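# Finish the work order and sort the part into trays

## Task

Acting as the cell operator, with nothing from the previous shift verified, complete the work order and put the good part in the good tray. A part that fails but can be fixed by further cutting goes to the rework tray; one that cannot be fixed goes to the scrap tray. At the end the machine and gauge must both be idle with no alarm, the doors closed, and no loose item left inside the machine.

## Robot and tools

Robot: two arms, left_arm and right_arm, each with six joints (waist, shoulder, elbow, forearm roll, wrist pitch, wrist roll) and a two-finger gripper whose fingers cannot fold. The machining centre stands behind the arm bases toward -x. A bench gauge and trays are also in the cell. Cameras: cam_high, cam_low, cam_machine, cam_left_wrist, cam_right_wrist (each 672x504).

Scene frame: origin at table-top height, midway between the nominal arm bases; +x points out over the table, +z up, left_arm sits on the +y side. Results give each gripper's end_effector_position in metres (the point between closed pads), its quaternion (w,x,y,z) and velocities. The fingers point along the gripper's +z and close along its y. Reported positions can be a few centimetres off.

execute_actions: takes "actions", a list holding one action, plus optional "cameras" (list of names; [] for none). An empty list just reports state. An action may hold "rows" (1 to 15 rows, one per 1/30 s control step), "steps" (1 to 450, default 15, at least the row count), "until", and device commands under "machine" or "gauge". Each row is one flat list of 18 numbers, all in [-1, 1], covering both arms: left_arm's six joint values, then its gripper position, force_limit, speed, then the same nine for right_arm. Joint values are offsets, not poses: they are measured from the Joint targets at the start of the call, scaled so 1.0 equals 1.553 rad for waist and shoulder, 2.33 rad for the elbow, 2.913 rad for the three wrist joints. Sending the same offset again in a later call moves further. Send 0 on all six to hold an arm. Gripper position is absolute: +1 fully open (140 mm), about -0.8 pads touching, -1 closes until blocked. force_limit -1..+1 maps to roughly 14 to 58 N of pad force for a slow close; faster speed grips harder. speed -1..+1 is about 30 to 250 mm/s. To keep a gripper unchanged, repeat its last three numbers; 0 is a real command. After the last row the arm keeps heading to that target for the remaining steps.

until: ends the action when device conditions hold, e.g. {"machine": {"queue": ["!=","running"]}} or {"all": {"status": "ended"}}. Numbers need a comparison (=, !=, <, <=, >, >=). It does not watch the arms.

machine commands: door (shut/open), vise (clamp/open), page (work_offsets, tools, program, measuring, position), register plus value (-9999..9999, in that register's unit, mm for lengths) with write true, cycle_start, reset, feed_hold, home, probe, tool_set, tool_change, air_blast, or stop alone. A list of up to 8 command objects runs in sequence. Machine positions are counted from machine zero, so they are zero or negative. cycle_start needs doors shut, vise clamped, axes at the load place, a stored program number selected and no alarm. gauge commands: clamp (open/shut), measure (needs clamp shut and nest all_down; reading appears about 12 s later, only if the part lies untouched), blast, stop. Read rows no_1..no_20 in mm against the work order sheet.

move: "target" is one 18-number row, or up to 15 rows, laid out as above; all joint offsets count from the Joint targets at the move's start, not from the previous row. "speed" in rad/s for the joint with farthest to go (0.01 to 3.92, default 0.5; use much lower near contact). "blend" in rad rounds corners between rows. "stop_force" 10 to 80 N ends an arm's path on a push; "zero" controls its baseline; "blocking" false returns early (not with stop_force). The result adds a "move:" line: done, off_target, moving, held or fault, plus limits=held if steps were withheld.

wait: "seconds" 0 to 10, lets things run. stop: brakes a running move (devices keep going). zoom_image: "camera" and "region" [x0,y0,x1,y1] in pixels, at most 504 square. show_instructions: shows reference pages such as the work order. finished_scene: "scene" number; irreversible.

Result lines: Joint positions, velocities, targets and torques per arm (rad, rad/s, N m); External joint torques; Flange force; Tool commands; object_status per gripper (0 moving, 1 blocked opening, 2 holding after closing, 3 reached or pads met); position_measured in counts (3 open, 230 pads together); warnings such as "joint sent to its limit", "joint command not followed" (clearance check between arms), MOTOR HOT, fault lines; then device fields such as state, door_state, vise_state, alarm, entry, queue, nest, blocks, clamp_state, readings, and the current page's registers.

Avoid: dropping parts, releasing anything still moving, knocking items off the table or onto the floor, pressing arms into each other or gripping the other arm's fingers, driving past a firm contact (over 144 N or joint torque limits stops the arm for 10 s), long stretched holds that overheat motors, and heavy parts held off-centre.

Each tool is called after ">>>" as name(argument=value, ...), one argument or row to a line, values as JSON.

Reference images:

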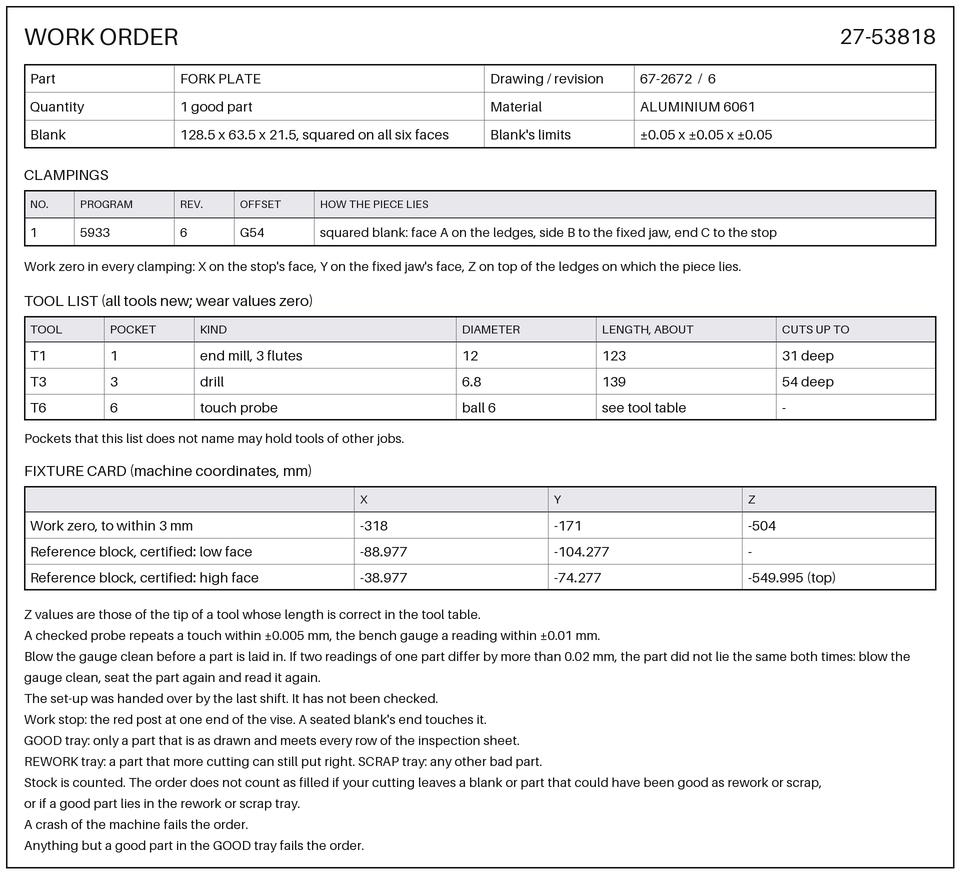

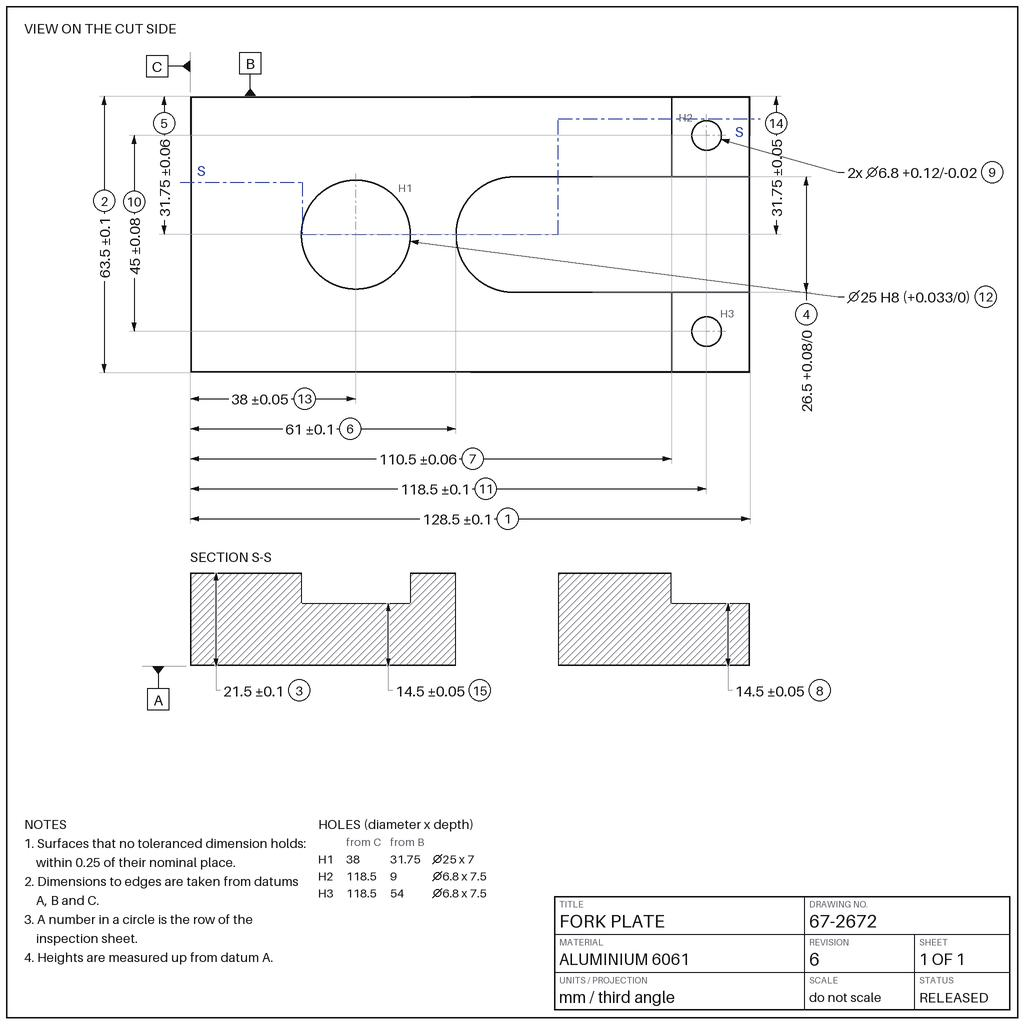

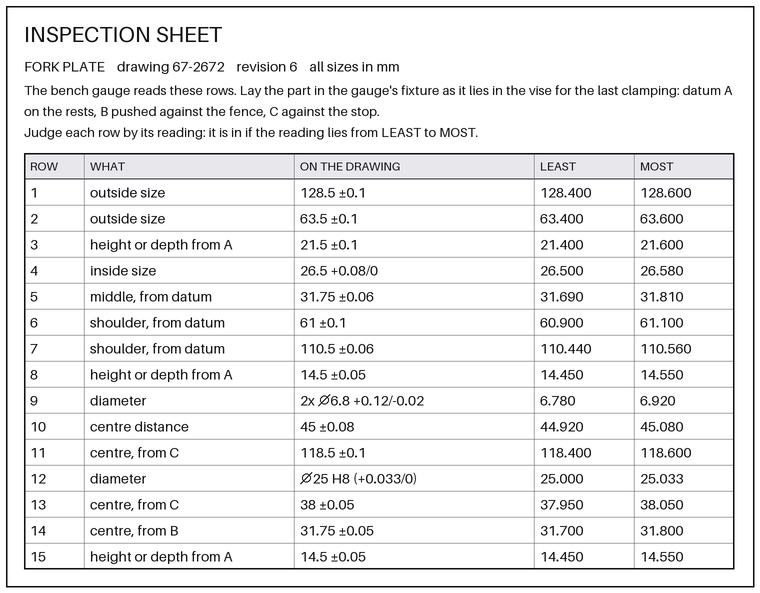

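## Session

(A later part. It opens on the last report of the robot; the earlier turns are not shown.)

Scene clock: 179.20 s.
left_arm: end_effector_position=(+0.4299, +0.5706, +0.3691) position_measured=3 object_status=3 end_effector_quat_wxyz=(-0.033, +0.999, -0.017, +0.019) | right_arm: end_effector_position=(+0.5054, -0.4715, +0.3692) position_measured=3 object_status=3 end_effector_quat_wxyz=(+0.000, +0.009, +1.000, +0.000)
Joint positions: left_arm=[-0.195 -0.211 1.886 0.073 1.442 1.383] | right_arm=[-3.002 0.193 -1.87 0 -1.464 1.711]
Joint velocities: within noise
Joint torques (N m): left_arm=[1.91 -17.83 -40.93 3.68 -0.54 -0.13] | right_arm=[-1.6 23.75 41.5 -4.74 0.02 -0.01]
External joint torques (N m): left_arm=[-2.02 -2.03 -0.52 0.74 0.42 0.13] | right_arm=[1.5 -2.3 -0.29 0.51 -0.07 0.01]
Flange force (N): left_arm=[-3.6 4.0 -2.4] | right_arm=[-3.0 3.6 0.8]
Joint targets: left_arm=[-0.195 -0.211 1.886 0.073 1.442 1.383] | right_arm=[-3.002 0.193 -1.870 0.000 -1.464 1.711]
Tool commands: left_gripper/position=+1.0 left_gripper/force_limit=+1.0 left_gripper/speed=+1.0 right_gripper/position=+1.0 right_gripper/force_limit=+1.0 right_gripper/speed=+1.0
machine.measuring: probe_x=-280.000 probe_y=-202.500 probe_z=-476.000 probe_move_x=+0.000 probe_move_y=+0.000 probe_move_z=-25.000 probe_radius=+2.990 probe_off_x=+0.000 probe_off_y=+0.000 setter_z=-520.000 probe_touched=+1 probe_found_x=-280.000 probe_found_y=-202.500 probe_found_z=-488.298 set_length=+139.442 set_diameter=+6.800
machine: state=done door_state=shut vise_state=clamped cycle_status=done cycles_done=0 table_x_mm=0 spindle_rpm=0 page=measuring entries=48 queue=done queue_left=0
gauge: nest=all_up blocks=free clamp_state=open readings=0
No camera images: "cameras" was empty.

>>> move(
  target=[0,0,0,0,0,0,1,1,1, 0.9865,0.0026,0.0382,0,-0.0316,-0.0237,0.15,0,0],
  speed=0.6,
  cameras=["cam_high"],
)

>>> execute_actions(
  actions=[
    {"machine": {"door":"open"}, "gauge":{"blast":true}, "steps": 150, "until": {"machine":{"door_state":"open"}}},
  ],
  cameras=[],
)

>>> move(
  target=[
    [0,0,0,0,0,0,1,1,1, 0.6645,-0.2840,0.1399,0,0.0388,0.3543,0.15,0,0],
    [0,0,0,0,0,0,1,1,1, 0.70797,-0.51494,0.31773,0,0.01984,0.37745,0.15,0,0],
  ],
  speed=[0.5,0.4],
  blend=0.08,
  cameras=["cam_machine","cam_right_wrist"],
)

Scene clock: 193.27 s.
left_arm: end_effector_position=(+0.4299, +0.5706, +0.3691) position_measured=3 object_status=3 end_effector_quat_wxyz=(-0.033, +0.999, -0.017, +0.019) | right_arm: end_effector_position=(+0.0654, -0.0508, +0.4206) position_measured=110 object_status=3 end_effector_quat_wxyz=(-0.001, +0.711, -0.703, -0.001)
Joint positions: left_arm=[-0.195 -0.211 1.886 0.073 1.442 1.383] | right_arm=[-1.47 0.197 -1.781 0 -1.556 1.642]
Joint velocities: within noise
Joint torques (N m): left_arm=[1.7 -18.23 -40.91 3.64 -0.57 -0.06] | right_arm=[-0.88 24.19 41.63 -4.75 -0.04 -0.06]
External joint torques (N m): left_arm=[-1.78 -1.69 -0.56 0.79 0.45 0.06] | right_arm=[0.57 -2.14 -0.09 0.46 -0.02 0.06]
Flange force (N): left_arm=[-3.0 3.7 -2.4] | right_arm=[-3.3 1.4 0.2]
Joint targets: left_arm=[-0.195 -0.211 1.886 0.073 1.442 1.383] | right_arm=[-1.469 0.197 -1.781 0.000 -1.556 1.642]
machine.measuring: probe_x=-280.000 probe_y=-202.500 probe_z=-476.000 probe_move_x=+0.000 probe_move_y=+0.000 probe_move_z=-25.000 probe_radius=+2.990 probe_off_x=+0.000 probe_off_y=+0.000 setter_z=-520.000 probe_touched=+1 probe_found_x=-280.000 probe_found_y=-202.500 probe_found_z=-488.298 set_length=+139.442 set_diameter=+6.800
machine: state=done door_state=shut vise_state=clamped cycle_status=done cycles_done=0 table_x_mm=0 spindle_rpm=0 page=measuring entries=48 queue=done queue_left=0
gauge: nest=all_up blocks=free clamp_state=open readings=0
move: done
Images, in order (width x height): cam_high 672x504.

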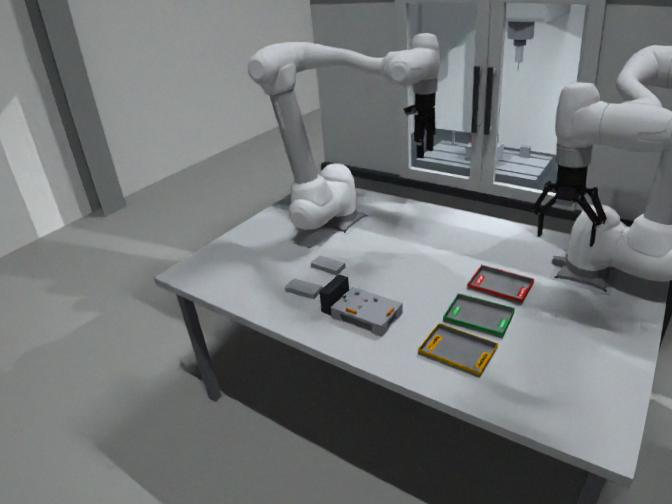

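Scene clock: 194.70 s.
left_arm: end_effector_position=(+0.4299, +0.5706, +0.3691) position_measured=3 object_status=3 end_effector_quat_wxyz=(-0.033, +0.999, -0.017, +0.019) | right_arm: end_effector_position=(+0.0653, -0.0508, +0.4206) position_measured=110 object_status=3 end_effector_quat_wxyz=(-0.001, +0.711, -0.703, -0.001)
Joint positions: left_arm=[-0.195 -0.211 1.886 0.073 1.442 1.383] | right_arm=[-1.469 0.197 -1.781 0 -1.556 1.642]
Joint velocities: within noise
Joint torques (N m): left_arm=[1.55 -18.14 -40.89 3.68 -0.53 -0.04] | right_arm=[-1.54 24.88 41.61 -4.76 -0.07 -0.1]
External joint torques (N m): left_arm=[-1.63 -1.72 -0.56 0.74 0.41 0.04] | right_arm=[1.36 -2.77 -0.04 0.49 0.01 0.1]
Flange force (N): left_arm=[-2.9 3.4 -2.3] | right_arm=[-4.3 3.3 0.2]
Joint targets: left_arm=[-0.195 -0.211 1.886 0.073 1.442 1.383] | right_arm=[-1.469 0.197 -1.781 0.000 -1.556 1.642]
Tool commands: left_gripper/position=+1.0 left_gripper/force_limit=+1.0 left_gripper/speed=+1.0 right_gripper/position=+0.15 right_gripper/force_limit=+0.0 right_gripper/speed=+0.0
machine.measuring: probe_x=-280.000 probe_y=-202.500 probe_z=-476.000 probe_move_x=+0.000 probe_move_y=+0.000 probe_move_z=-25.000 probe_radius=+2.990 probe_off_x=+0.000 probe_off_y=+0.000 setter_z=-520.000 probe_touched=+1 probe_found_x=-280.000 probe_found_y=-202.500 probe_found_z=-488.298 set_length=+139.442 set_diameter=+6.800
machine: state=done door_state=open vise_state=clamped cycle_status=done cycles_done=0 table_x_mm=0 spindle_rpm=0 page=measuring entries=48 queue=running queue_left=0
gauge: nest=all_up blocks=free clamp_state=open state=busy message=taken readings=0
No camera images: "cameras" was empty.

Scene clock: 198.27 s.
left_arm: end_effector_position=(+0.4299, +0.5706, +0.3691) position_measured=3 object_status=3 end_effector_quat_wxyz=(-0.033, +0.999, -0.017, +0.019) | right_arm: end_effector_position=(-0.7611, -0.1147, +0.2901) position_measured=110 object_status=3 end_effector_quat_wxyz=(+0.000, +0.712, -0.703, +0.000)
Joint positions: left_arm=[-0.195 -0.211 1.886 0.073 1.442 1.383] | right_arm=[-0.37 -0.603 -1.041 0 -1.498 2.741]
Joint velocities: within noise
Joint torques (N m): left_arm=[1.93 -17.62 -40.83 3.66 -0.48 -0.08] | right_arm=[-1.91 102.95 42.13 -4.71 0.06 0.03]
External joint torques (N m): left_arm=[-2.02 -2.26 -0.63 0.76 0.36 0.08] | right_arm=[2.39 -3.43 -0.77 0.52 -0.09 -0.03]
Flange force (N): left_arm=[-3.9 4.1 -2.5] | right_arm=[0.6 4.8 1.5]
Joint targets: left_arm=[-0.195 -0.211 1.886 0.073 1.442 1.383] | right_arm=[-0.370 -0.603 -1.041 0.000 -1.498 2.741]
machine.measuring: probe_x=-280.000 probe_y=-202.500 probe_z=-476.000 probe_move_x=+0.000 probe_move_y=+0.000 probe_move_z=-25.000 probe_radius=+2.990 probe_off_x=+0.000 probe_off_y=+0.000 setter_z=-520.000 probe_touched=+1 probe_found_x=-280.000 probe_found_y=-202.500 probe_found_z=-488.298 set_length=+139.442 set_diameter=+6.800
machine: state=done door_state=open vise_state=clamped cycle_status=done cycles_done=0 table_x_mm=0 spindle_rpm=0 page=measuring entries=48 queue=done queue_left=0
gauge: nest=all_up blocks=free clamp_state=open message=taken readings=0
move: done
Images, in order (width x height): cam_machine 672x504, cam_right_wrist 672x504.

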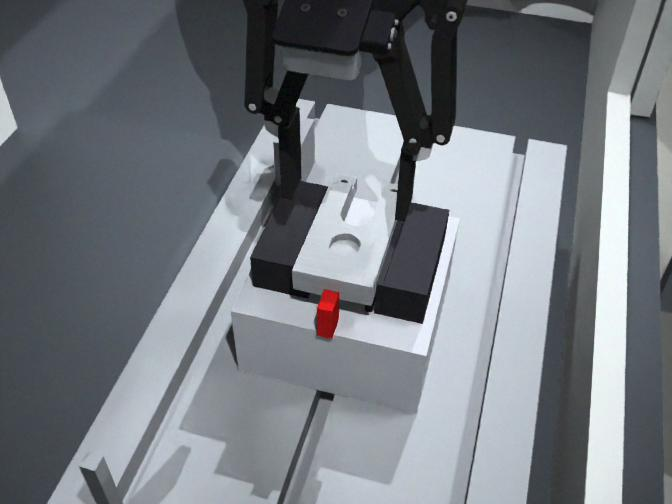

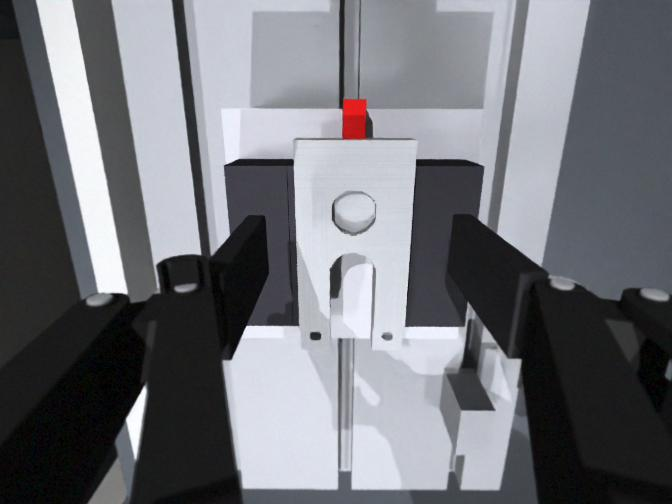

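>>> move(
  target=[0,0,0,0,0,0,1,1,1, 0,-0.00686,-0.03189,0,0.02916,0,0.15,0,0],
  speed=0.06,
  cameras=[],
)

>>> move(
  target=[0,0,0,0,0,0,1,1,1, 0,0,0,0,0,0,-1,0,-1],
  cameras=["cam_machine"],
)

>>> execute_actions(
  actions=[
    {"machine":{"vise":"open"}, "steps": 60},
  ],
  cameras=["cam_machine","cam_right_wrist"],
)

Scene clock: 206.33 s.
left_arm: end_effector_position=(+0.4299, +0.5706, +0.3691) position_measured=3 object_status=3 end_effector_quat_wxyz=(-0.033, +0.999, -0.017, +0.019) | right_arm: end_effector_position=(-0.7611, -0.1147, +0.2392) position_measured=110 object_status=3 end_effector_quat_wxyz=(+0.000, +0.712, -0.703, +0.000)
Joint positions: left_arm=[-0.195 -0.211 1.886 0.073 1.442 1.383] | right_arm=[-0.37 -0.614 -1.115 0 -1.413 2.741]
Joint velocities: within noise
Joint torques (N m): left_arm=[1.49 -18.01 -41.05 3.71 -0.52 -0.07] | right_arm=[-0.99 104.35 39.92 -4.68 0.13 -0.02]
External joint torques (N m): left_arm=[-1.58 -1.83 -0.41 0.72 0.4 0.06] | right_arm=[1.38 -4.17 1.12 0.52 -0.15 0.02]
Flange force (N): left_arm=[-3.3 3.2 -2.1] | right_arm=[-3.2 10.4 -0.6]
Joint targets: left_arm=[-0.195 -0.211 1.886 0.073 1.442 1.383] | right_arm=[-0.370 -0.614 -1.115 0.000 -1.413 2.741]
machine.measuring: probe_x=-280.000 probe_y=-202.500 probe_z=-476.000 probe_move_x=+0.000 probe_move_y=+0.000 probe_move_z=-25.000 probe_radius=+2.990 probe_off_x=+0.000 probe_off_y=+0.000 setter_z=-520.000 probe_touched=+1 probe_found_x=-280.000 probe_found_y=-202.500 probe_found_z=-488.298 set_length=+139.442 set_diameter=+6.800
machine: state=done door_state=open vise_state=clamped cycle_status=done cycles_done=0 table_x_mm=0 spindle_rpm=0 page=measuring entries=48 queue=done queue_left=0
gauge: nest=all_up blocks=free clamp_state=open message=taken readings=0
move: done
No camera images: "cameras" was empty.

Scene clock: 207.37 s.
left_arm: end_effector_position=(+0.4299, +0.5706, +0.3691) position_measured=3 object_status=3 end_effector_quat_wxyz=(-0.033, +0.999, -0.017, +0.019) | right_arm: end_effector_position=(-0.7611, -0.1147, +0.2391) position_measured=136 object_status=0 end_effector_quat_wxyz=(+0.000, +0.712, -0.703, +0.000)
Joint positions: left_arm=[-0.195 -0.211 1.886 0.073 1.442 1.383] | right_arm=[-0.37 -0.614 -1.115 0 -1.413 2.741]
Joint velocities: within noise
Joint torques (N m): left_arm=[1.89 -17.69 -40.96 3.68 -0.59 -0.05] | right_arm=[3.16 82.03 36.12 -2.96 6.44 -0.68]
External joint torques (N m): left_arm=[-1.96 -2.21 -0.51 0.74 0.47 0.04] | right_arm=[-2.96 17.59 4.68 -1.18 -6.47 0.68]
Flange force (N): left_arm=[-4.0 4.1 -2.5] | right_arm=[2.0 -10.1 -21.8]
Joint targets: left_arm=[-0.195 -0.211 1.886 0.073 1.442 1.383] | right_arm=[-0.370 -0.614 -1.115 0.000 -1.413 2.741]
machine.measuring: probe_x=-280.000 probe_y=-202.500 probe_z=-476.000 probe_move_x=+0.000 probe_move_y=+0.000 probe_move_z=-25.000 probe_radius=+2.990 probe_off_x=+0.000 probe_off_y=+0.000 setter_z=-520.000 probe_touched=+1 probe_found_x=-280.000 probe_found_y=-202.500 probe_found_z=-488.298 set_length=+139.442 set_diameter=+6.800
machine: state=done door_state=open vise_state=clamped cycle_status=done cycles_done=0 table_x_mm=0 spindle_rpm=0 page=measuring entries=48 queue=done queue_left=0
gauge: nest=all_up blocks=free clamp_state=open message=taken readings=0
move: done
Images, in order (width x height): cam_machine 672x504.

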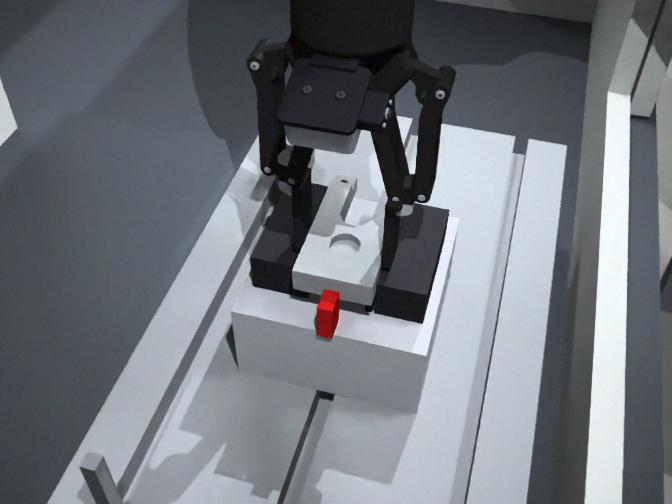

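Scene clock: 209.57 s.
left_arm: end_effector_position=(+0.4299, +0.5706, +0.3691) position_measured=3 object_status=3 end_effector_quat_wxyz=(-0.033, +0.999, -0.017, +0.019) | right_arm: end_effector_position=(-0.7611, -0.1147, +0.2391) position_measured=136 object_status=2 end_effector_quat_wxyz=(+0.000, +0.712, -0.703, +0.000)
Joint positions: left_arm=[-0.195 -0.211 1.886 0.073 1.442 1.383] | right_arm=[-0.37 -0.614 -1.115 0 -1.413 2.741]
Joint velocities: within noise
Joint torques (N m): left_arm=[2.03 -17.42 -41.06 3.65 -0.53 -0.08] | right_arm=[3 82.28 36.4 -3.08 6.37 -0.71]
External joint torques (N m): left_arm=[-2.11 -2.5 -0.4 0.77 0.41 0.07] | right_arm=[-2.67 18.06 4.65 -1.07 -6.41 0.71]
Flange force (N): left_arm=[-4.6 4.3 -2.3] | right_arm=[2.7 -10.9 -21.8]
Joint targets: left_arm=[-0.195 -0.211 1.886 0.073 1.442 1.383] | right_arm=[-0.370 -0.614 -1.115 0.000 -1.413 2.741]
Tool commands: left_gripper/position=+1.0 left_gripper/force_limit=+1.0 left_gripper/speed=+1.0 right_gripper/position=-1.0 right_gripper/force_limit=+0.0 right_gripper/speed=-1.0
machine.measuring: probe_x=-280.000 probe_y=-202.500 probe_z=-476.000 probe_move_x=+0.000 probe_move_y=+0.000 probe_move_z=-25.000 probe_radius=+2.990 probe_off_x=+0.000 probe_off_y=+0.000 setter_z=-520.000 probe_touched=+1 probe_found_x=-280.000 probe_found_y=-202.500 probe_found_z=-488.298 set_length=+139.442 set_diameter=+6.800
machine: state=idle door_state=open vise_state=open cycle_status=done cycles_done=0 table_x_mm=0 spindle_rpm=0 page=measuring entries=48 queue=done queue_left=0
gauge: nest=all_up blocks=free clamp_state=open message=taken readings=0
Images, in order (width x height): cam_machine 672x504, cam_right_wrist 672x504.

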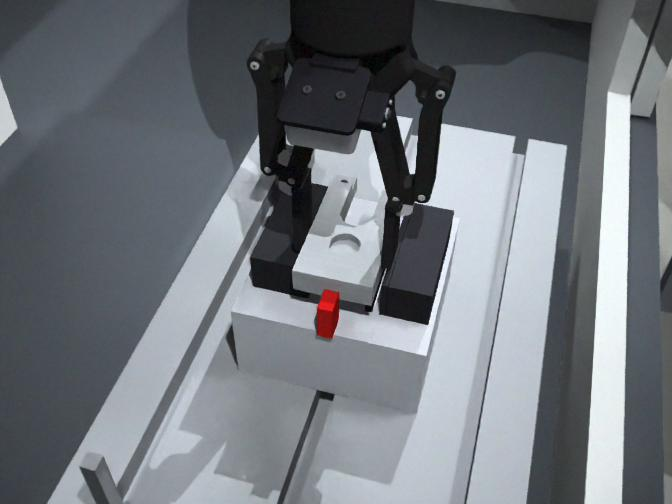

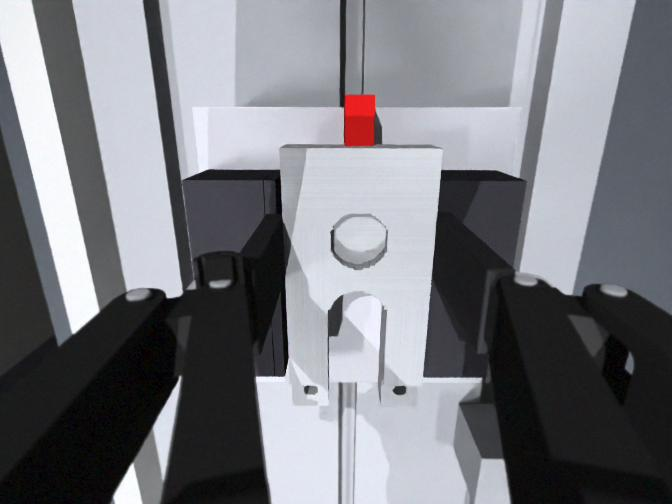

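>>> move(
  target=[
    [0,0,0,0,0,0,1,1,1, 0,0.00686,0.03189,0,-0.02916,0,-1,0,-1],
    [0,0,0,0,0,0,1,1,1, -0.0438,0.2382,-0.1459,0,-0.0103,-0.023,-1,0,-1],
    [0,0,0,0,0,0,1,1,1, -0.6632,0.5222,-0.2858,0,-0.0491,-0.3532,-1,0,-1],
  ],
  speed=[0.05,0.35,0.5],
  blend=[0.015,0.1,0],
  cameras=["cam_machine","cam_right_wrist"],
)

Scene clock: 219.80 s.
left_arm: end_effector_position=(+0.4299, +0.5706, +0.3691) position_measured=3 object_status=3 end_effector_quat_wxyz=(-0.033, +0.999, -0.017, +0.019) | right_arm: end_effector_position=(+0.0347, -0.0522, +0.4209) position_measured=136 object_status=2 end_effector_quat_wxyz=(-0.001, +0.711, -0.703, -0.001)
Joint positions: left_arm=[-0.195 -0.211 1.886 0.073 1.442 1.383] | right_arm=[-1.4 0.198 -1.781 0 -1.556 1.713]
Joint velocities: within noise
Joint torques (N m): left_arm=[1.48 -17.62 -40.97 3.71 -0.55 -0.06] | right_arm=[-3.51 24.76 43.77 -4.71 -0.05 -0.1]
External joint torques (N m): left_arm=[-1.56 -2.26 -0.48 0.71 0.42 0.06] | right_arm=[3.37 -3.23 -2.26 0.44 0 0.1]
Flange force (N): left_arm=[-3.9 3.1 -2.3] | right_arm=[-1.3 8.0 4.1]
Joint targets: left_arm=[-0.195 -0.211 1.886 0.073 1.442 1.383] | right_arm=[-1.400 0.198 -1.781 0.000 -1.556 1.713]
machine.measuring: probe_x=-280.000 probe_y=-202.500 probe_z=-476.000 probe_move_x=+0.000 probe_move_y=+0.000 probe_move_z=-25.000 probe_radius=+2.990 probe_off_x=+0.000 probe_off_y=+0.000 setter_z=-520.000 probe_touched=+1 probe_found_x=-280.000 probe_found_y=-202.500 probe_found_z=-488.298 set_length=+139.442 set_diameter=+6.800
machine: state=idle door_state=open vise_state=open cycle_status=done cycles_done=0 table_x_mm=0 spindle_rpm=0 page=measuring entries=48 queue=done queue_left=0
gauge: nest=all_up blocks=free clamp_state=open message=taken readings=0
move: done
Images, in order (width x height): cam_machine 672x504, cam_right_wrist 672x504.

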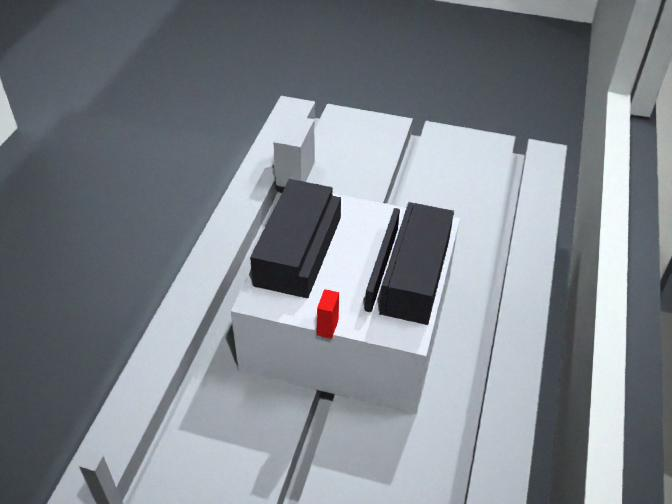

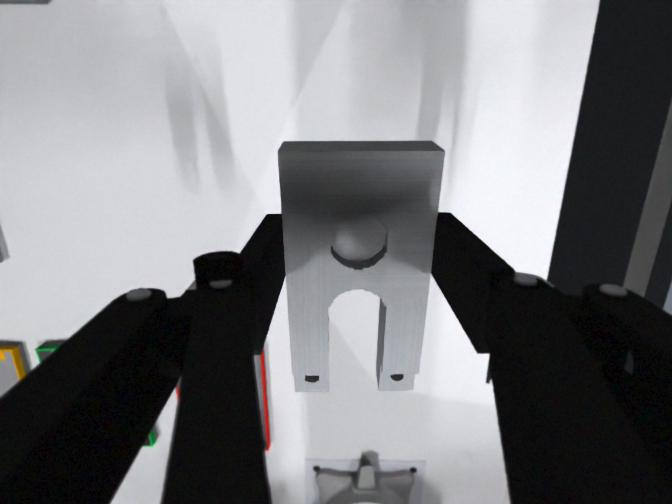

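>>> execute_actions(
  actions=[],
  cameras=["cam_high","cam_low","cam_right_wrist"],
)

Scene clock: 239.87 s.
left_arm: end_effector_position=(+0.4299, +0.5706, +0.3691) position_measured=3 object_status=3 end_effector_quat_wxyz=(-0.033, +0.999, -0.017, +0.019) | right_arm: end_effector_position=(+0.0348, -0.0523, +0.4210) position_measured=136 object_status=2 end_effector_quat_wxyz=(-0.001, +0.711, -0.703, -0.001)
Joint positions: left_arm=[-0.195 -0.211 1.886 0.073 1.442 1.383] | right_arm=[-1.4 0.198 -1.781 0 -1.556 1.713]
Joint velocities: within noise
Joint torques (N m): left_arm=[1.66 -17.98 -41.15 3.68 -0.56 -0.01] | right_arm=[-2.16 25.42 43.38 -4.76 0.07 0]
External joint torques (N m): left_arm=[-1.71 -1.9 -0.3 0.74 0.43 0.01] | right_arm=[2.07 -3.61 -1.83 0.49 -0.12 0]
Flange force (N): left_arm=[-3.6 3.6 -2.0] | right_arm=[-2.9 4.9 3.1]
Joint targets: left_arm=[-0.195 -0.211 1.886 0.073 1.442 1.383] | right_arm=[-1.400 0.198 -1.781 0.000 -1.556 1.713]
Tool commands: left_gripper/position=+1.0 left_gripper/force_limit=+1.0 left_gripper/speed=+1.0 right_gripper/position=-1.0 right_gripper/force_limit=+0.0 right_gripper/speed=-1.0
machine.measuring: probe_x=-280.000 probe_y=-202.500 probe_z=-476.000 probe_move_x=+0.000 probe_move_y=+0.000 probe_move_z=-25.000 probe_radius=+2.990 probe_off_x=+0.000 probe_off_y=+0.000 setter_z=-520.000 probe_touched=+1 probe_found_x=-280.000 probe_found_y=-202.500 probe_found_z=-488.298 set_length=+139.442 set_diameter=+6.800
machine: state=idle door_state=open vise_state=open cycle_status=done cycles_done=0 table_x_mm=0 spindle_rpm=0 page=measuring entries=48 queue=done queue_left=0
gauge: nest=all_up blocks=free clamp_state=open message=taken readings=0
Images, in order (width x height): cam_high 672x504, cam_low 672x504, cam_right_wrist 672x504.

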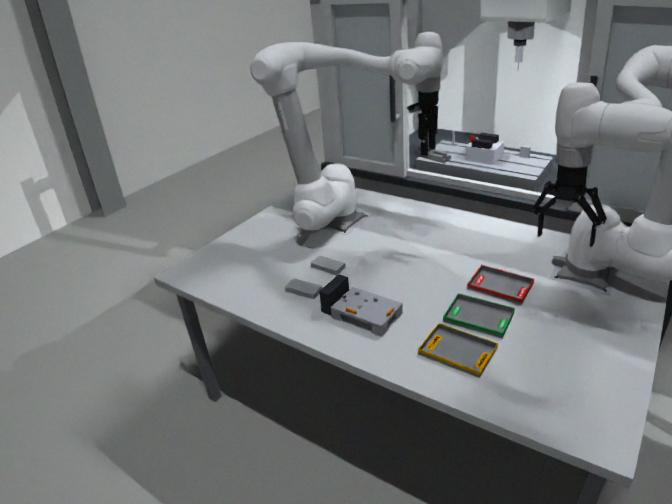

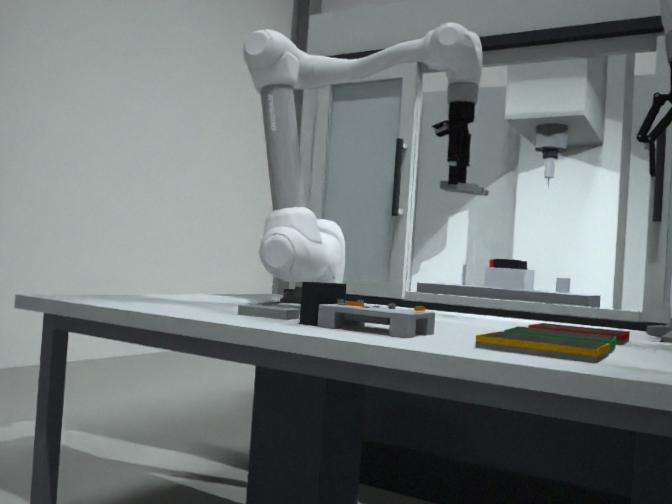

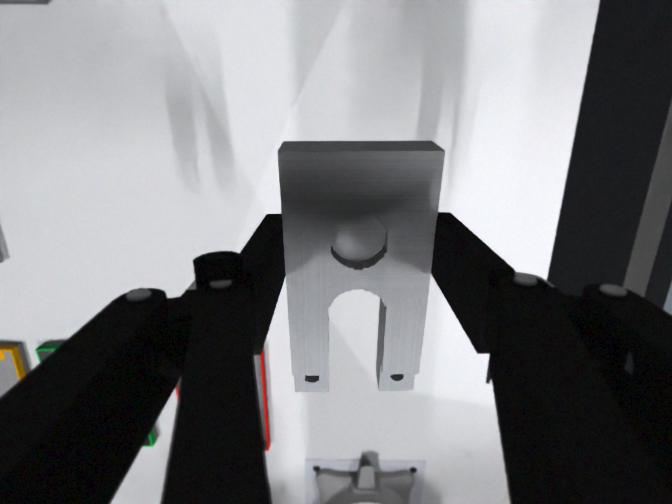

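>>> move(
  target=[0,0,0,0,0,0,1,1,1,-0.62887,-0.34128,0.07077,0,0.12444,-0.3356,-1,0,-1],
  speed=0.6,
  cameras=["cam_right_wrist"],
)

Scene clock: 248.63 s.
left_arm: end_effector_position=(+0.4299, +0.5706, +0.3691) position_measured=3 object_status=3 end_effector_quat_wxyz=(-0.033, +0.999, -0.017, +0.019) | right_arm: end_effector_position=(+0.6204, -0.0253, +0.1999) position_measured=136 object_status=2 end_effector_quat_wxyz=(+0.000, +0.711, -0.703, +0.000)
Joint positions: left_arm=[-0.195 -0.211 1.886 0.073 1.442 1.383] | right_arm=[-2.377 -0.332 -1.616 0 -1.194 0.735]
Joint velocities: within noise
Joint torques (N m): left_arm=[1.8 -17.75 -40.91 3.68 -0.55 -0.08] | right_arm=[-3.56 76.68 40.47 -4.48 -0.09 0]
External joint torques (N m): left_arm=[-1.86 -2.17 -0.56 0.75 0.43 0.08] | right_arm=[3.31 -4.3 -1.87 0.48 0.04 0]
Flange force (N): left_arm=[-3.8 3.8 -2.5] | right_arm=[-5.0 1.1 4.7]
Joint targets: left_arm=[-0.195 -0.211 1.886 0.073 1.442 1.383] | right_arm=[-2.377 -0.333 -1.616 0.000 -1.194 0.735]
machine.measuring: probe_x=-280.000 probe_y=-202.500 probe_z=-476.000 probe_move_x=+0.000 probe_move_y=+0.000 probe_move_z=-25.000 probe_radius=+2.990 probe_off_x=+0.000 probe_off_y=+0.000 setter_z=-520.000 probe_touched=+1 probe_found_x=-280.000 probe_found_y=-202.500 probe_found_z=-488.298 set_length=+139.442 set_diameter=+6.800
machine: state=idle door_state=open vise_state=open cycle_status=done cycles_done=0 table_x_mm=0 spindle_rpm=0 page=measuring entries=48 queue=done queue_left=0
gauge: nest=all_up blocks=free clamp_state=open message=taken readings=0
move: done
Images, in order (width x height): cam_right_wrist 672x504.

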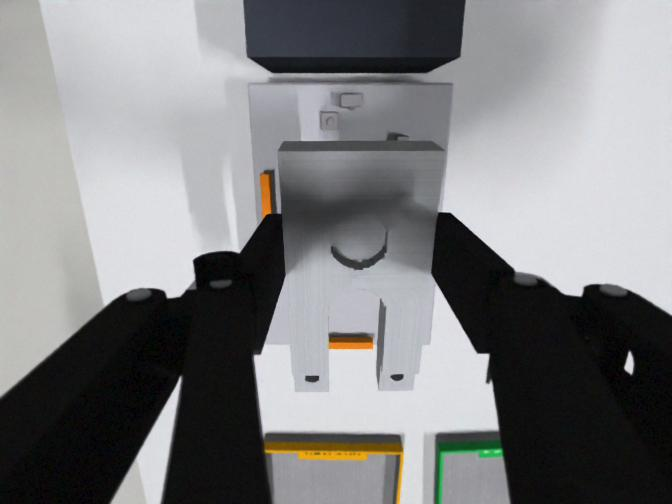

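>>> zoom_image(
  camera="cam_right_wrist",
  region=[236, 60, 476, 240],
)

>>> zoom_image(
  camera="cam_right_wrist",
  region=[236, 300, 476, 480],
)

Scaled by 2.100 from the camera's 672x504 image, which has a finer 960x720 frame.

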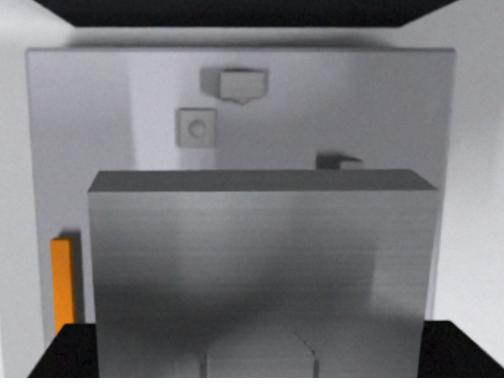

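Scaled by 2.100 from the camera's 672x504 image, which has a finer 960x720 frame.

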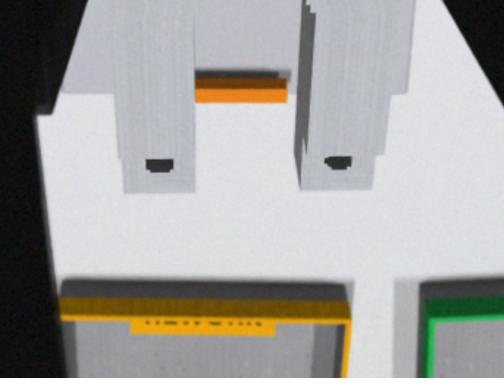

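>>> move(
  target=[0,0,0,0,0,0,1,1,1,0,-0.0435,-0.0393,0,0.0549,0,-1,0,-1],
  speed=0.08,
  cameras=["cam_right_wrist"],
)

>>> zoom_image(
  camera="cam_right_wrist",
  region=[236, 60, 476, 240],
)

Scene clock: 269.47 s.
left_arm: end_effector_position=(+0.4299, +0.5706, +0.3691) position_measured=3 object_status=3 end_effector_quat_wxyz=(-0.033, +0.999, -0.017, +0.019) | right_arm: end_effector_position=(+0.6206, -0.0253, +0.1052) position_measured=136 object_status=2 end_effector_quat_wxyz=(+0.000, +0.711, -0.703, +0.000)
Joint positions: left_arm=[-0.195 -0.211 1.886 0.073 1.442 1.383] | right_arm=[-2.377 -0.4 -1.708 0 -1.034 0.735]
Joint velocities: within noise
Joint torques (N m): left_arm=[1.58 -17.85 -40.91 3.65 -0.55 -0.1] | right_arm=[-2.51 80.68 37.09 -4.18 -0.1 0]
External joint torques (N m): left_arm=[-1.7 -1.95 -0.54 0.77 0.42 0.1] | right_arm=[2.42 -5.07 -1.46 0.49 0.06 0]
Flange force (N): left_arm=[-3.4 3.4 -2.4] | right_arm=[-5.0 -0.8 5.5]
Joint targets: left_arm=[-0.195 -0.211 1.886 0.073 1.442 1.383] | right_arm=[-2.377 -0.400 -1.708 0.000 -1.034 0.735]
machine.measuring: probe_x=-280.000 probe_y=-202.500 probe_z=-476.000 probe_move_x=+0.000 probe_move_y=+0.000 probe_move_z=-25.000 probe_radius=+2.990 probe_off_x=+0.000 probe_off_y=+0.000 setter_z=-520.000 probe_touched=+1 probe_found_x=-280.000 probe_found_y=-202.500 probe_found_z=-488.298 set_length=+139.442 set_diameter=+6.800
machine: state=idle door_state=open vise_state=open cycle_status=done cycles_done=0 table_x_mm=0 spindle_rpm=0 page=measuring entries=48 queue=done queue_left=0
gauge: nest=some_down blocks=free clamp_state=open message=taken readings=0
move: done
Images, in order (width x height): cam_right_wrist 672x504.

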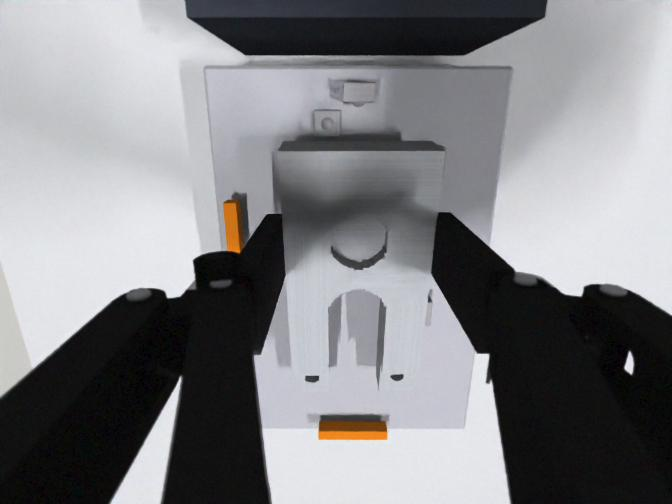

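Scaled by 2.100 from the camera's 672x504 image, which has a finer 960x720 frame.

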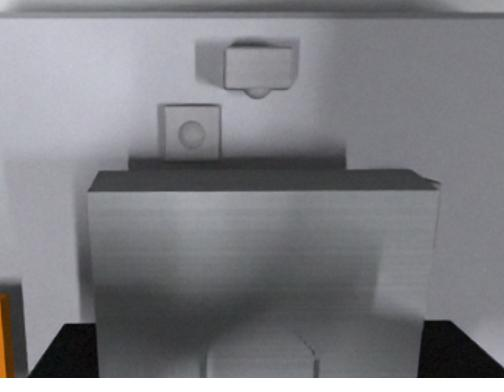

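>>> move(
  target=[0,0,0,0,0,0,1,1,1,-0.0091,0.01007,-0.00542,0,-0.00103,-0.00485,-1,0,-1],
  speed=0.03,
  stop_force=15,
  cameras=["cam_right_wrist"],
)

>>> zoom_image(
  camera="cam_right_wrist",
  region=[236, 60, 476, 240],
)

Scene clock: 285.67 s.
left_arm: end_effector_position=(+0.4299, +0.5706, +0.3691) position_measured=3 object_status=3 end_effector_quat_wxyz=(-0.033, +0.999, -0.017, +0.019) | right_arm: end_effector_position=(+0.6211, -0.0386, +0.1103) position_measured=136 object_status=2 end_effector_quat_wxyz=(+0.000, +0.711, -0.703, +0.000)
Joint positions: left_arm=[-0.195 -0.211 1.886 0.073 1.442 1.383] | right_arm=[-2.391 -0.384 -1.72 0 -1.037 0.721]
Joint velocities: within noise
Joint torques (N m): left_arm=[1.67 -17.51 -41.04 3.67 -0.53 -0.02] | right_arm=[-2.23 79.74 37.36 -4.25 0.05 -0.03]
External joint torques (N m): left_arm=[-1.79 -2.3 -0.41 0.75 0.4 0.02] | right_arm=[1.79 -5.14 -1.61 0.54 -0.09 0.03]
Flange force (N): left_arm=[-4.2 3.7 -2.2] | right_arm=[-4.4 -1.4 5.5]
Joint targets: left_arm=[-0.195 -0.211 1.886 0.073 1.442 1.383] | right_arm=[-2.391 -0.384 -1.720 0.000 -1.037 0.721]
machine.measuring: probe_x=-280.000 probe_y=-202.500 probe_z=-476.000 probe_move_x=+0.000 probe_move_y=+0.000 probe_move_z=-25.000 probe_radius=+2.990 probe_off_x=+0.000 probe_off_y=+0.000 setter_z=-520.000 probe_touched=+1 probe_found_x=-280.000 probe_found_y=-202.500 probe_found_z=-488.298 set_length=+139.442 set_diameter=+6.800
machine: state=idle door_state=open vise_state=open cycle_status=done cycles_done=0 table_x_mm=0 spindle_rpm=0 page=measuring entries=48 queue=done queue_left=0
gauge: nest=all_up blocks=free clamp_state=open message=taken readings=0
move: done
Images, in order (width x height): cam_right_wrist 672x504.

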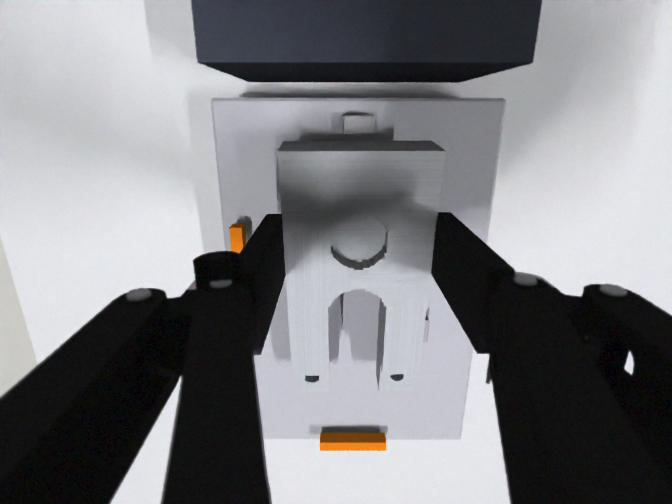

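Scaled by 2.100 from the camera's 672x504 image, which has a finer 960x720 frame.

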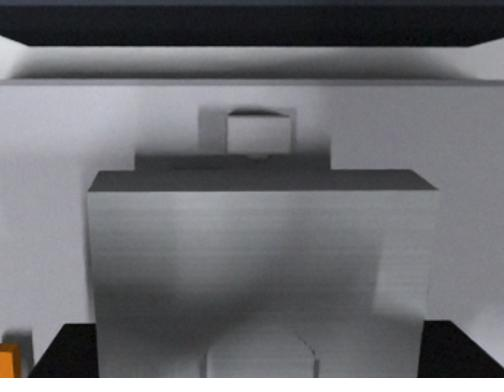

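>>> move(
  target=[0,0,0,0,0,0,1,1,1,0,-0.01113,-0.00703,0,0.01156,0,-1,0,-1],
  speed=0.012,
  stop_force=12,
  cameras=["cam_right_wrist"],
)

Scene clock: 295.27 s.
left_arm: end_effector_position=(+0.4299, +0.5706, +0.3691) position_measured=3 object_status=3 end_effector_quat_wxyz=(-0.033, +0.999, -0.017, +0.019) | right_arm: end_effector_position=(+0.6212, -0.0385, +0.0959) position_measured=136 object_status=2 end_effector_quat_wxyz=(+0.000, +0.711, -0.703, +0.000)
Joint positions: left_arm=[-0.195 -0.211 1.886 0.073 1.442 1.383] | right_arm=[-2.391 -0.397 -1.732 0 -1.013 0.721]
Joint velocities: within noise
Joint torques (N m): left_arm=[1.68 -17.93 -41.01 3.69 -0.54 -0.09] | right_arm=[0.95 70.18 31.78 -3.29 1.53 0.18]
External joint torques (N m): left_arm=[-1.75 -1.99 -0.44 0.74 0.42 0.09] | right_arm=[-1.36 4.75 3.33 -0.36 -1.58 -0.18]
Flange force (N): left_arm=[-3.6 3.5 -2.2] | right_arm=[0.7 -2.6 -9.4]
Joint targets: left_arm=[-0.195 -0.211 1.886 0.073 1.442 1.383] | right_arm=[-2.391 -0.397 -1.732 0.000 -1.013 0.721]
machine.measuring: probe_x=-280.000 probe_y=-202.500 probe_z=-476.000 probe_move_x=+0.000 probe_move_y=+0.000 probe_move_z=-25.000 probe_radius=+2.990 probe_off_x=+0.000 probe_off_y=+0.000 setter_z=-520.000 probe_touched=+1 probe_found_x=-280.000 probe_found_y=-202.500 probe_found_z=-488.298 set_length=+139.442 set_diameter=+6.800
machine: state=idle door_state=open vise_state=open cycle_status=done cycles_done=0 table_x_mm=0 spindle_rpm=0 page=measuring entries=48 queue=done queue_left=0
gauge: nest=some_down blocks=free clamp_state=open message=taken readings=0
move: contact (right_arm)
Images, in order (width x height): cam_right_wrist 672x504.

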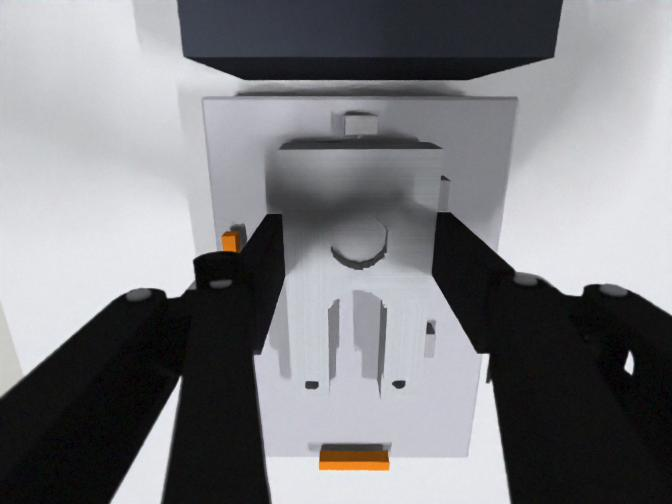

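>>> execute_actions(
  actions=[
    {"rows":[[0,0,0,0,0,0,1,1,1,0,0,0,0,0,0,0.15,0,-1]],"steps":45},
  ],
  cameras=["cam_right_wrist"],
)

Scene clock: 300.17 s.
left_arm: end_effector_position=(+0.4299, +0.5706, +0.3691) position_measured=3 object_status=3 end_effector_quat_wxyz=(-0.033, +0.999, -0.017, +0.019) | right_arm: end_effector_position=(+0.6212, -0.0385, +0.0959) position_measured=110 object_status=3 end_effector_quat_wxyz=(+0.000, +0.711, -0.703, +0.000)
Joint positions: left_arm=[-0.195 -0.211 1.886 0.073 1.442 1.383] | right_arm=[-2.391 -0.397 -1.732 0 -1.013 0.721]
Joint velocities: within noise
Joint torques (N m): left_arm=[1.63 -17.94 -41.03 3.71 -0.51 -0.04] | right_arm=[-1.7 78.19 35.17 -4.24 0.07 0.05]
External joint torques (N m): left_arm=[-1.71 -2 -0.43 0.71 0.39 0.04] | right_arm=[1.38 -3.07 0.02 0.58 -0.11 -0.05]
Flange force (N): left_arm=[-3.6 3.5 -2.1] | right_arm=[-4.1 -2.2 2.5]
Joint targets: left_arm=[-0.195 -0.211 1.886 0.073 1.442 1.383] | right_arm=[-2.391 -0.397 -1.732 0.000 -1.013 0.721]
machine.measuring: probe_x=-280.000 probe_y=-202.500 probe_z=-476.000 probe_move_x=+0.000 probe_move_y=+0.000 probe_move_z=-25.000 probe_radius=+2.990 probe_off_x=+0.000 probe_off_y=+0.000 setter_z=-520.000 probe_touched=+1 probe_found_x=-280.000 probe_found_y=-202.500 probe_found_z=-488.298 set_length=+139.442 set_diameter=+6.800
machine: state=idle door_state=open vise_state=open cycle_status=done cycles_done=0 table_x_mm=0 spindle_rpm=0 page=measuring entries=48 queue=done queue_left=0
gauge: nest=some_down blocks=free clamp_state=open message=taken readings=0
Images, in order (width x height): cam_right_wrist 672x504.

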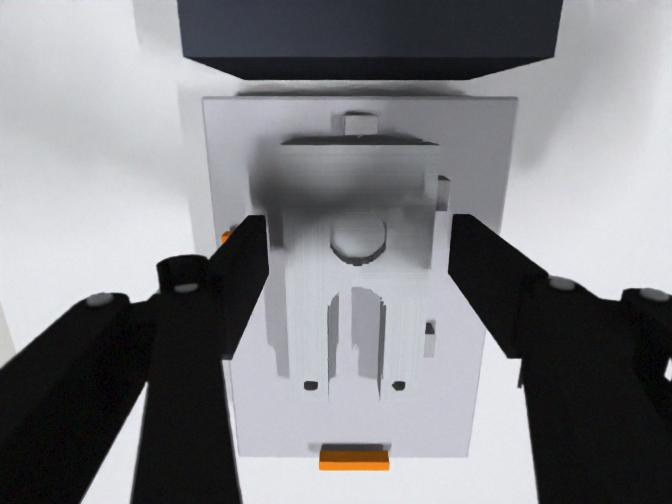

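>>> move(
  target=[0,0,0,0,0,0,1,1,1,0,0.0500,0.0427,0,-0.0608,0,0.15,0,-1],
  speed=0.1,
  cameras=[],
)

>>> execute_actions(
  actions=[
    {"gauge":{"clamp":"shut"},"steps":150,"until":{"gauge":{"clamp_state":"shut"}}},
  ],
  cameras=["cam_right_wrist"],
)

Scene clock: 304.97 s.
left_arm: end_effector_position=(+0.4299, +0.5706, +0.3691) position_measured=3 object_status=3 end_effector_quat_wxyz=(-0.033, +0.999, -0.017, +0.019) | right_arm: end_effector_position=(+0.6209, -0.0387, +0.2009) position_measured=110 object_status=3 end_effector_quat_wxyz=(+0.000, +0.711, -0.703, +0.000)
Joint positions: left_arm=[-0.195 -0.211 1.886 0.073 1.442 1.383] | right_arm=[-2.391 -0.319 -1.632 0 -1.19 0.721]
Joint velocities: within noise
Joint torques (N m): left_arm=[1.57 -17.81 -41 3.63 -0.53 -0.09] | right_arm=[-2.19 74.12 38.76 -4.54 0.2 -0.08]
External joint torques (N m): left_arm=[-1.64 -2.15 -0.5 0.8 0.41 0.08] | right_arm=[2.18 -3.39 -0.27 0.56 -0.25 0.07]
Flange force (N): left_arm=[-3.7 3.3 -2.3] | right_arm=[-5.3 -1.6 1.9]
Joint targets: left_arm=[-0.195 -0.211 1.886 0.073 1.442 1.383] | right_arm=[-2.391 -0.319 -1.632 0.000 -1.190 0.721]
machine.measuring: probe_x=-280.000 probe_y=-202.500 probe_z=-476.000 probe_move_x=+0.000 probe_move_y=+0.000 probe_move_z=-25.000 probe_radius=+2.990 probe_off_x=+0.000 probe_off_y=+0.000 setter_z=-520.000 probe_touched=+1 probe_found_x=-280.000 probe_found_y=-202.500 probe_found_z=-488.298 set_length=+139.442 set_diameter=+6.800
machine: state=idle door_state=open vise_state=open cycle_status=done cycles_done=0 table_x_mm=0 spindle_rpm=0 page=measuring entries=48 queue=done queue_left=0
gauge: nest=some_down blocks=free clamp_state=open message=taken readings=0
move: done
No camera images: "cameras" was empty.

Scene clock: 308.40 s.
left_arm: end_effector_position=(+0.4299, +0.5706, +0.3691) position_measured=3 object_status=3 end_effector_quat_wxyz=(-0.033, +0.999, -0.017, +0.019) | right_arm: end_effector_position=(+0.6209, -0.0387, +0.2010) position_measured=110 object_status=3 end_effector_quat_wxyz=(+0.000, +0.711, -0.703, +0.000)
Joint positions: left_arm=[-0.195 -0.211 1.886 0.073 1.442 1.383] | right_arm=[-2.391 -0.319 -1.632 0 -1.19 0.721]
Joint velocities: within noise
Joint torques (N m): left_arm=[1.48 -18.13 -40.99 3.68 -0.53 -0.05] | right_arm=[-2.04 74.11 38.32 -4.51 0 -0.07]
External joint torques (N m): left_arm=[-1.56 -1.78 -0.48 0.74 0.4 0.04] | right_arm=[2.1 -3.31 0.21 0.53 -0.04 0.07]
Flange force (N): left_arm=[-3.1 3.2 -2.2] | right_arm=[-5.7 -2.2 1.7]
Joint targets: left_arm=[-0.195 -0.211 1.886 0.073 1.442 1.383] | right_arm=[-2.391 -0.319 -1.632 0.000 -1.190 0.721]
Tool commands: left_gripper/position=+1.0 left_gripper/force_limit=+1.0 left_gripper/speed=+1.0 right_gripper/position=+0.15 right_gripper/force_limit=+0.0 right_gripper/speed=-1.0
machine.measuring: probe_x=-280.000 probe_y=-202.500 probe_z=-476.000 probe_move_x=+0.000 probe_move_y=+0.000 probe_move_z=-25.000 probe_radius=+2.990 probe_off_x=+0.000 probe_off_y=+0.000 setter_z=-520.000 probe_touched=+1 probe_found_x=-280.000 probe_found_y=-202.500 probe_found_z=-488.298 set_length=+139.442 set_diameter=+6.800
machine: state=idle door_state=open vise_state=open cycle_status=done cycles_done=0 table_x_mm=0 spindle_rpm=0 page=measuring entries=48 queue=done queue_left=0
gauge: nest=all_down blocks=all clamp_state=shut message=taken readings=0
Images, in order (width x height): cam_right_wrist 672x504.

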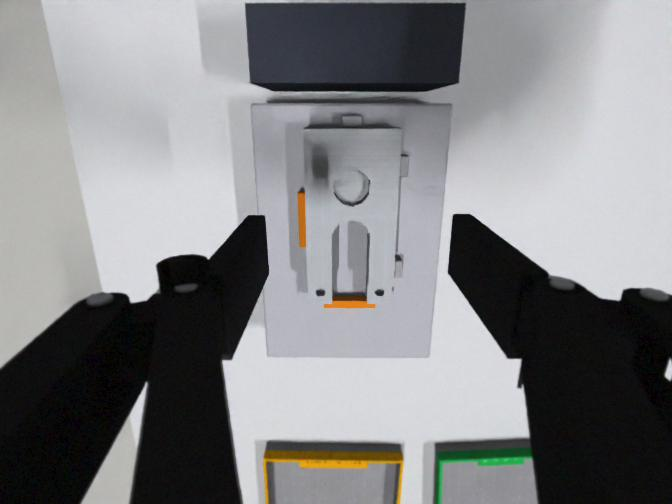

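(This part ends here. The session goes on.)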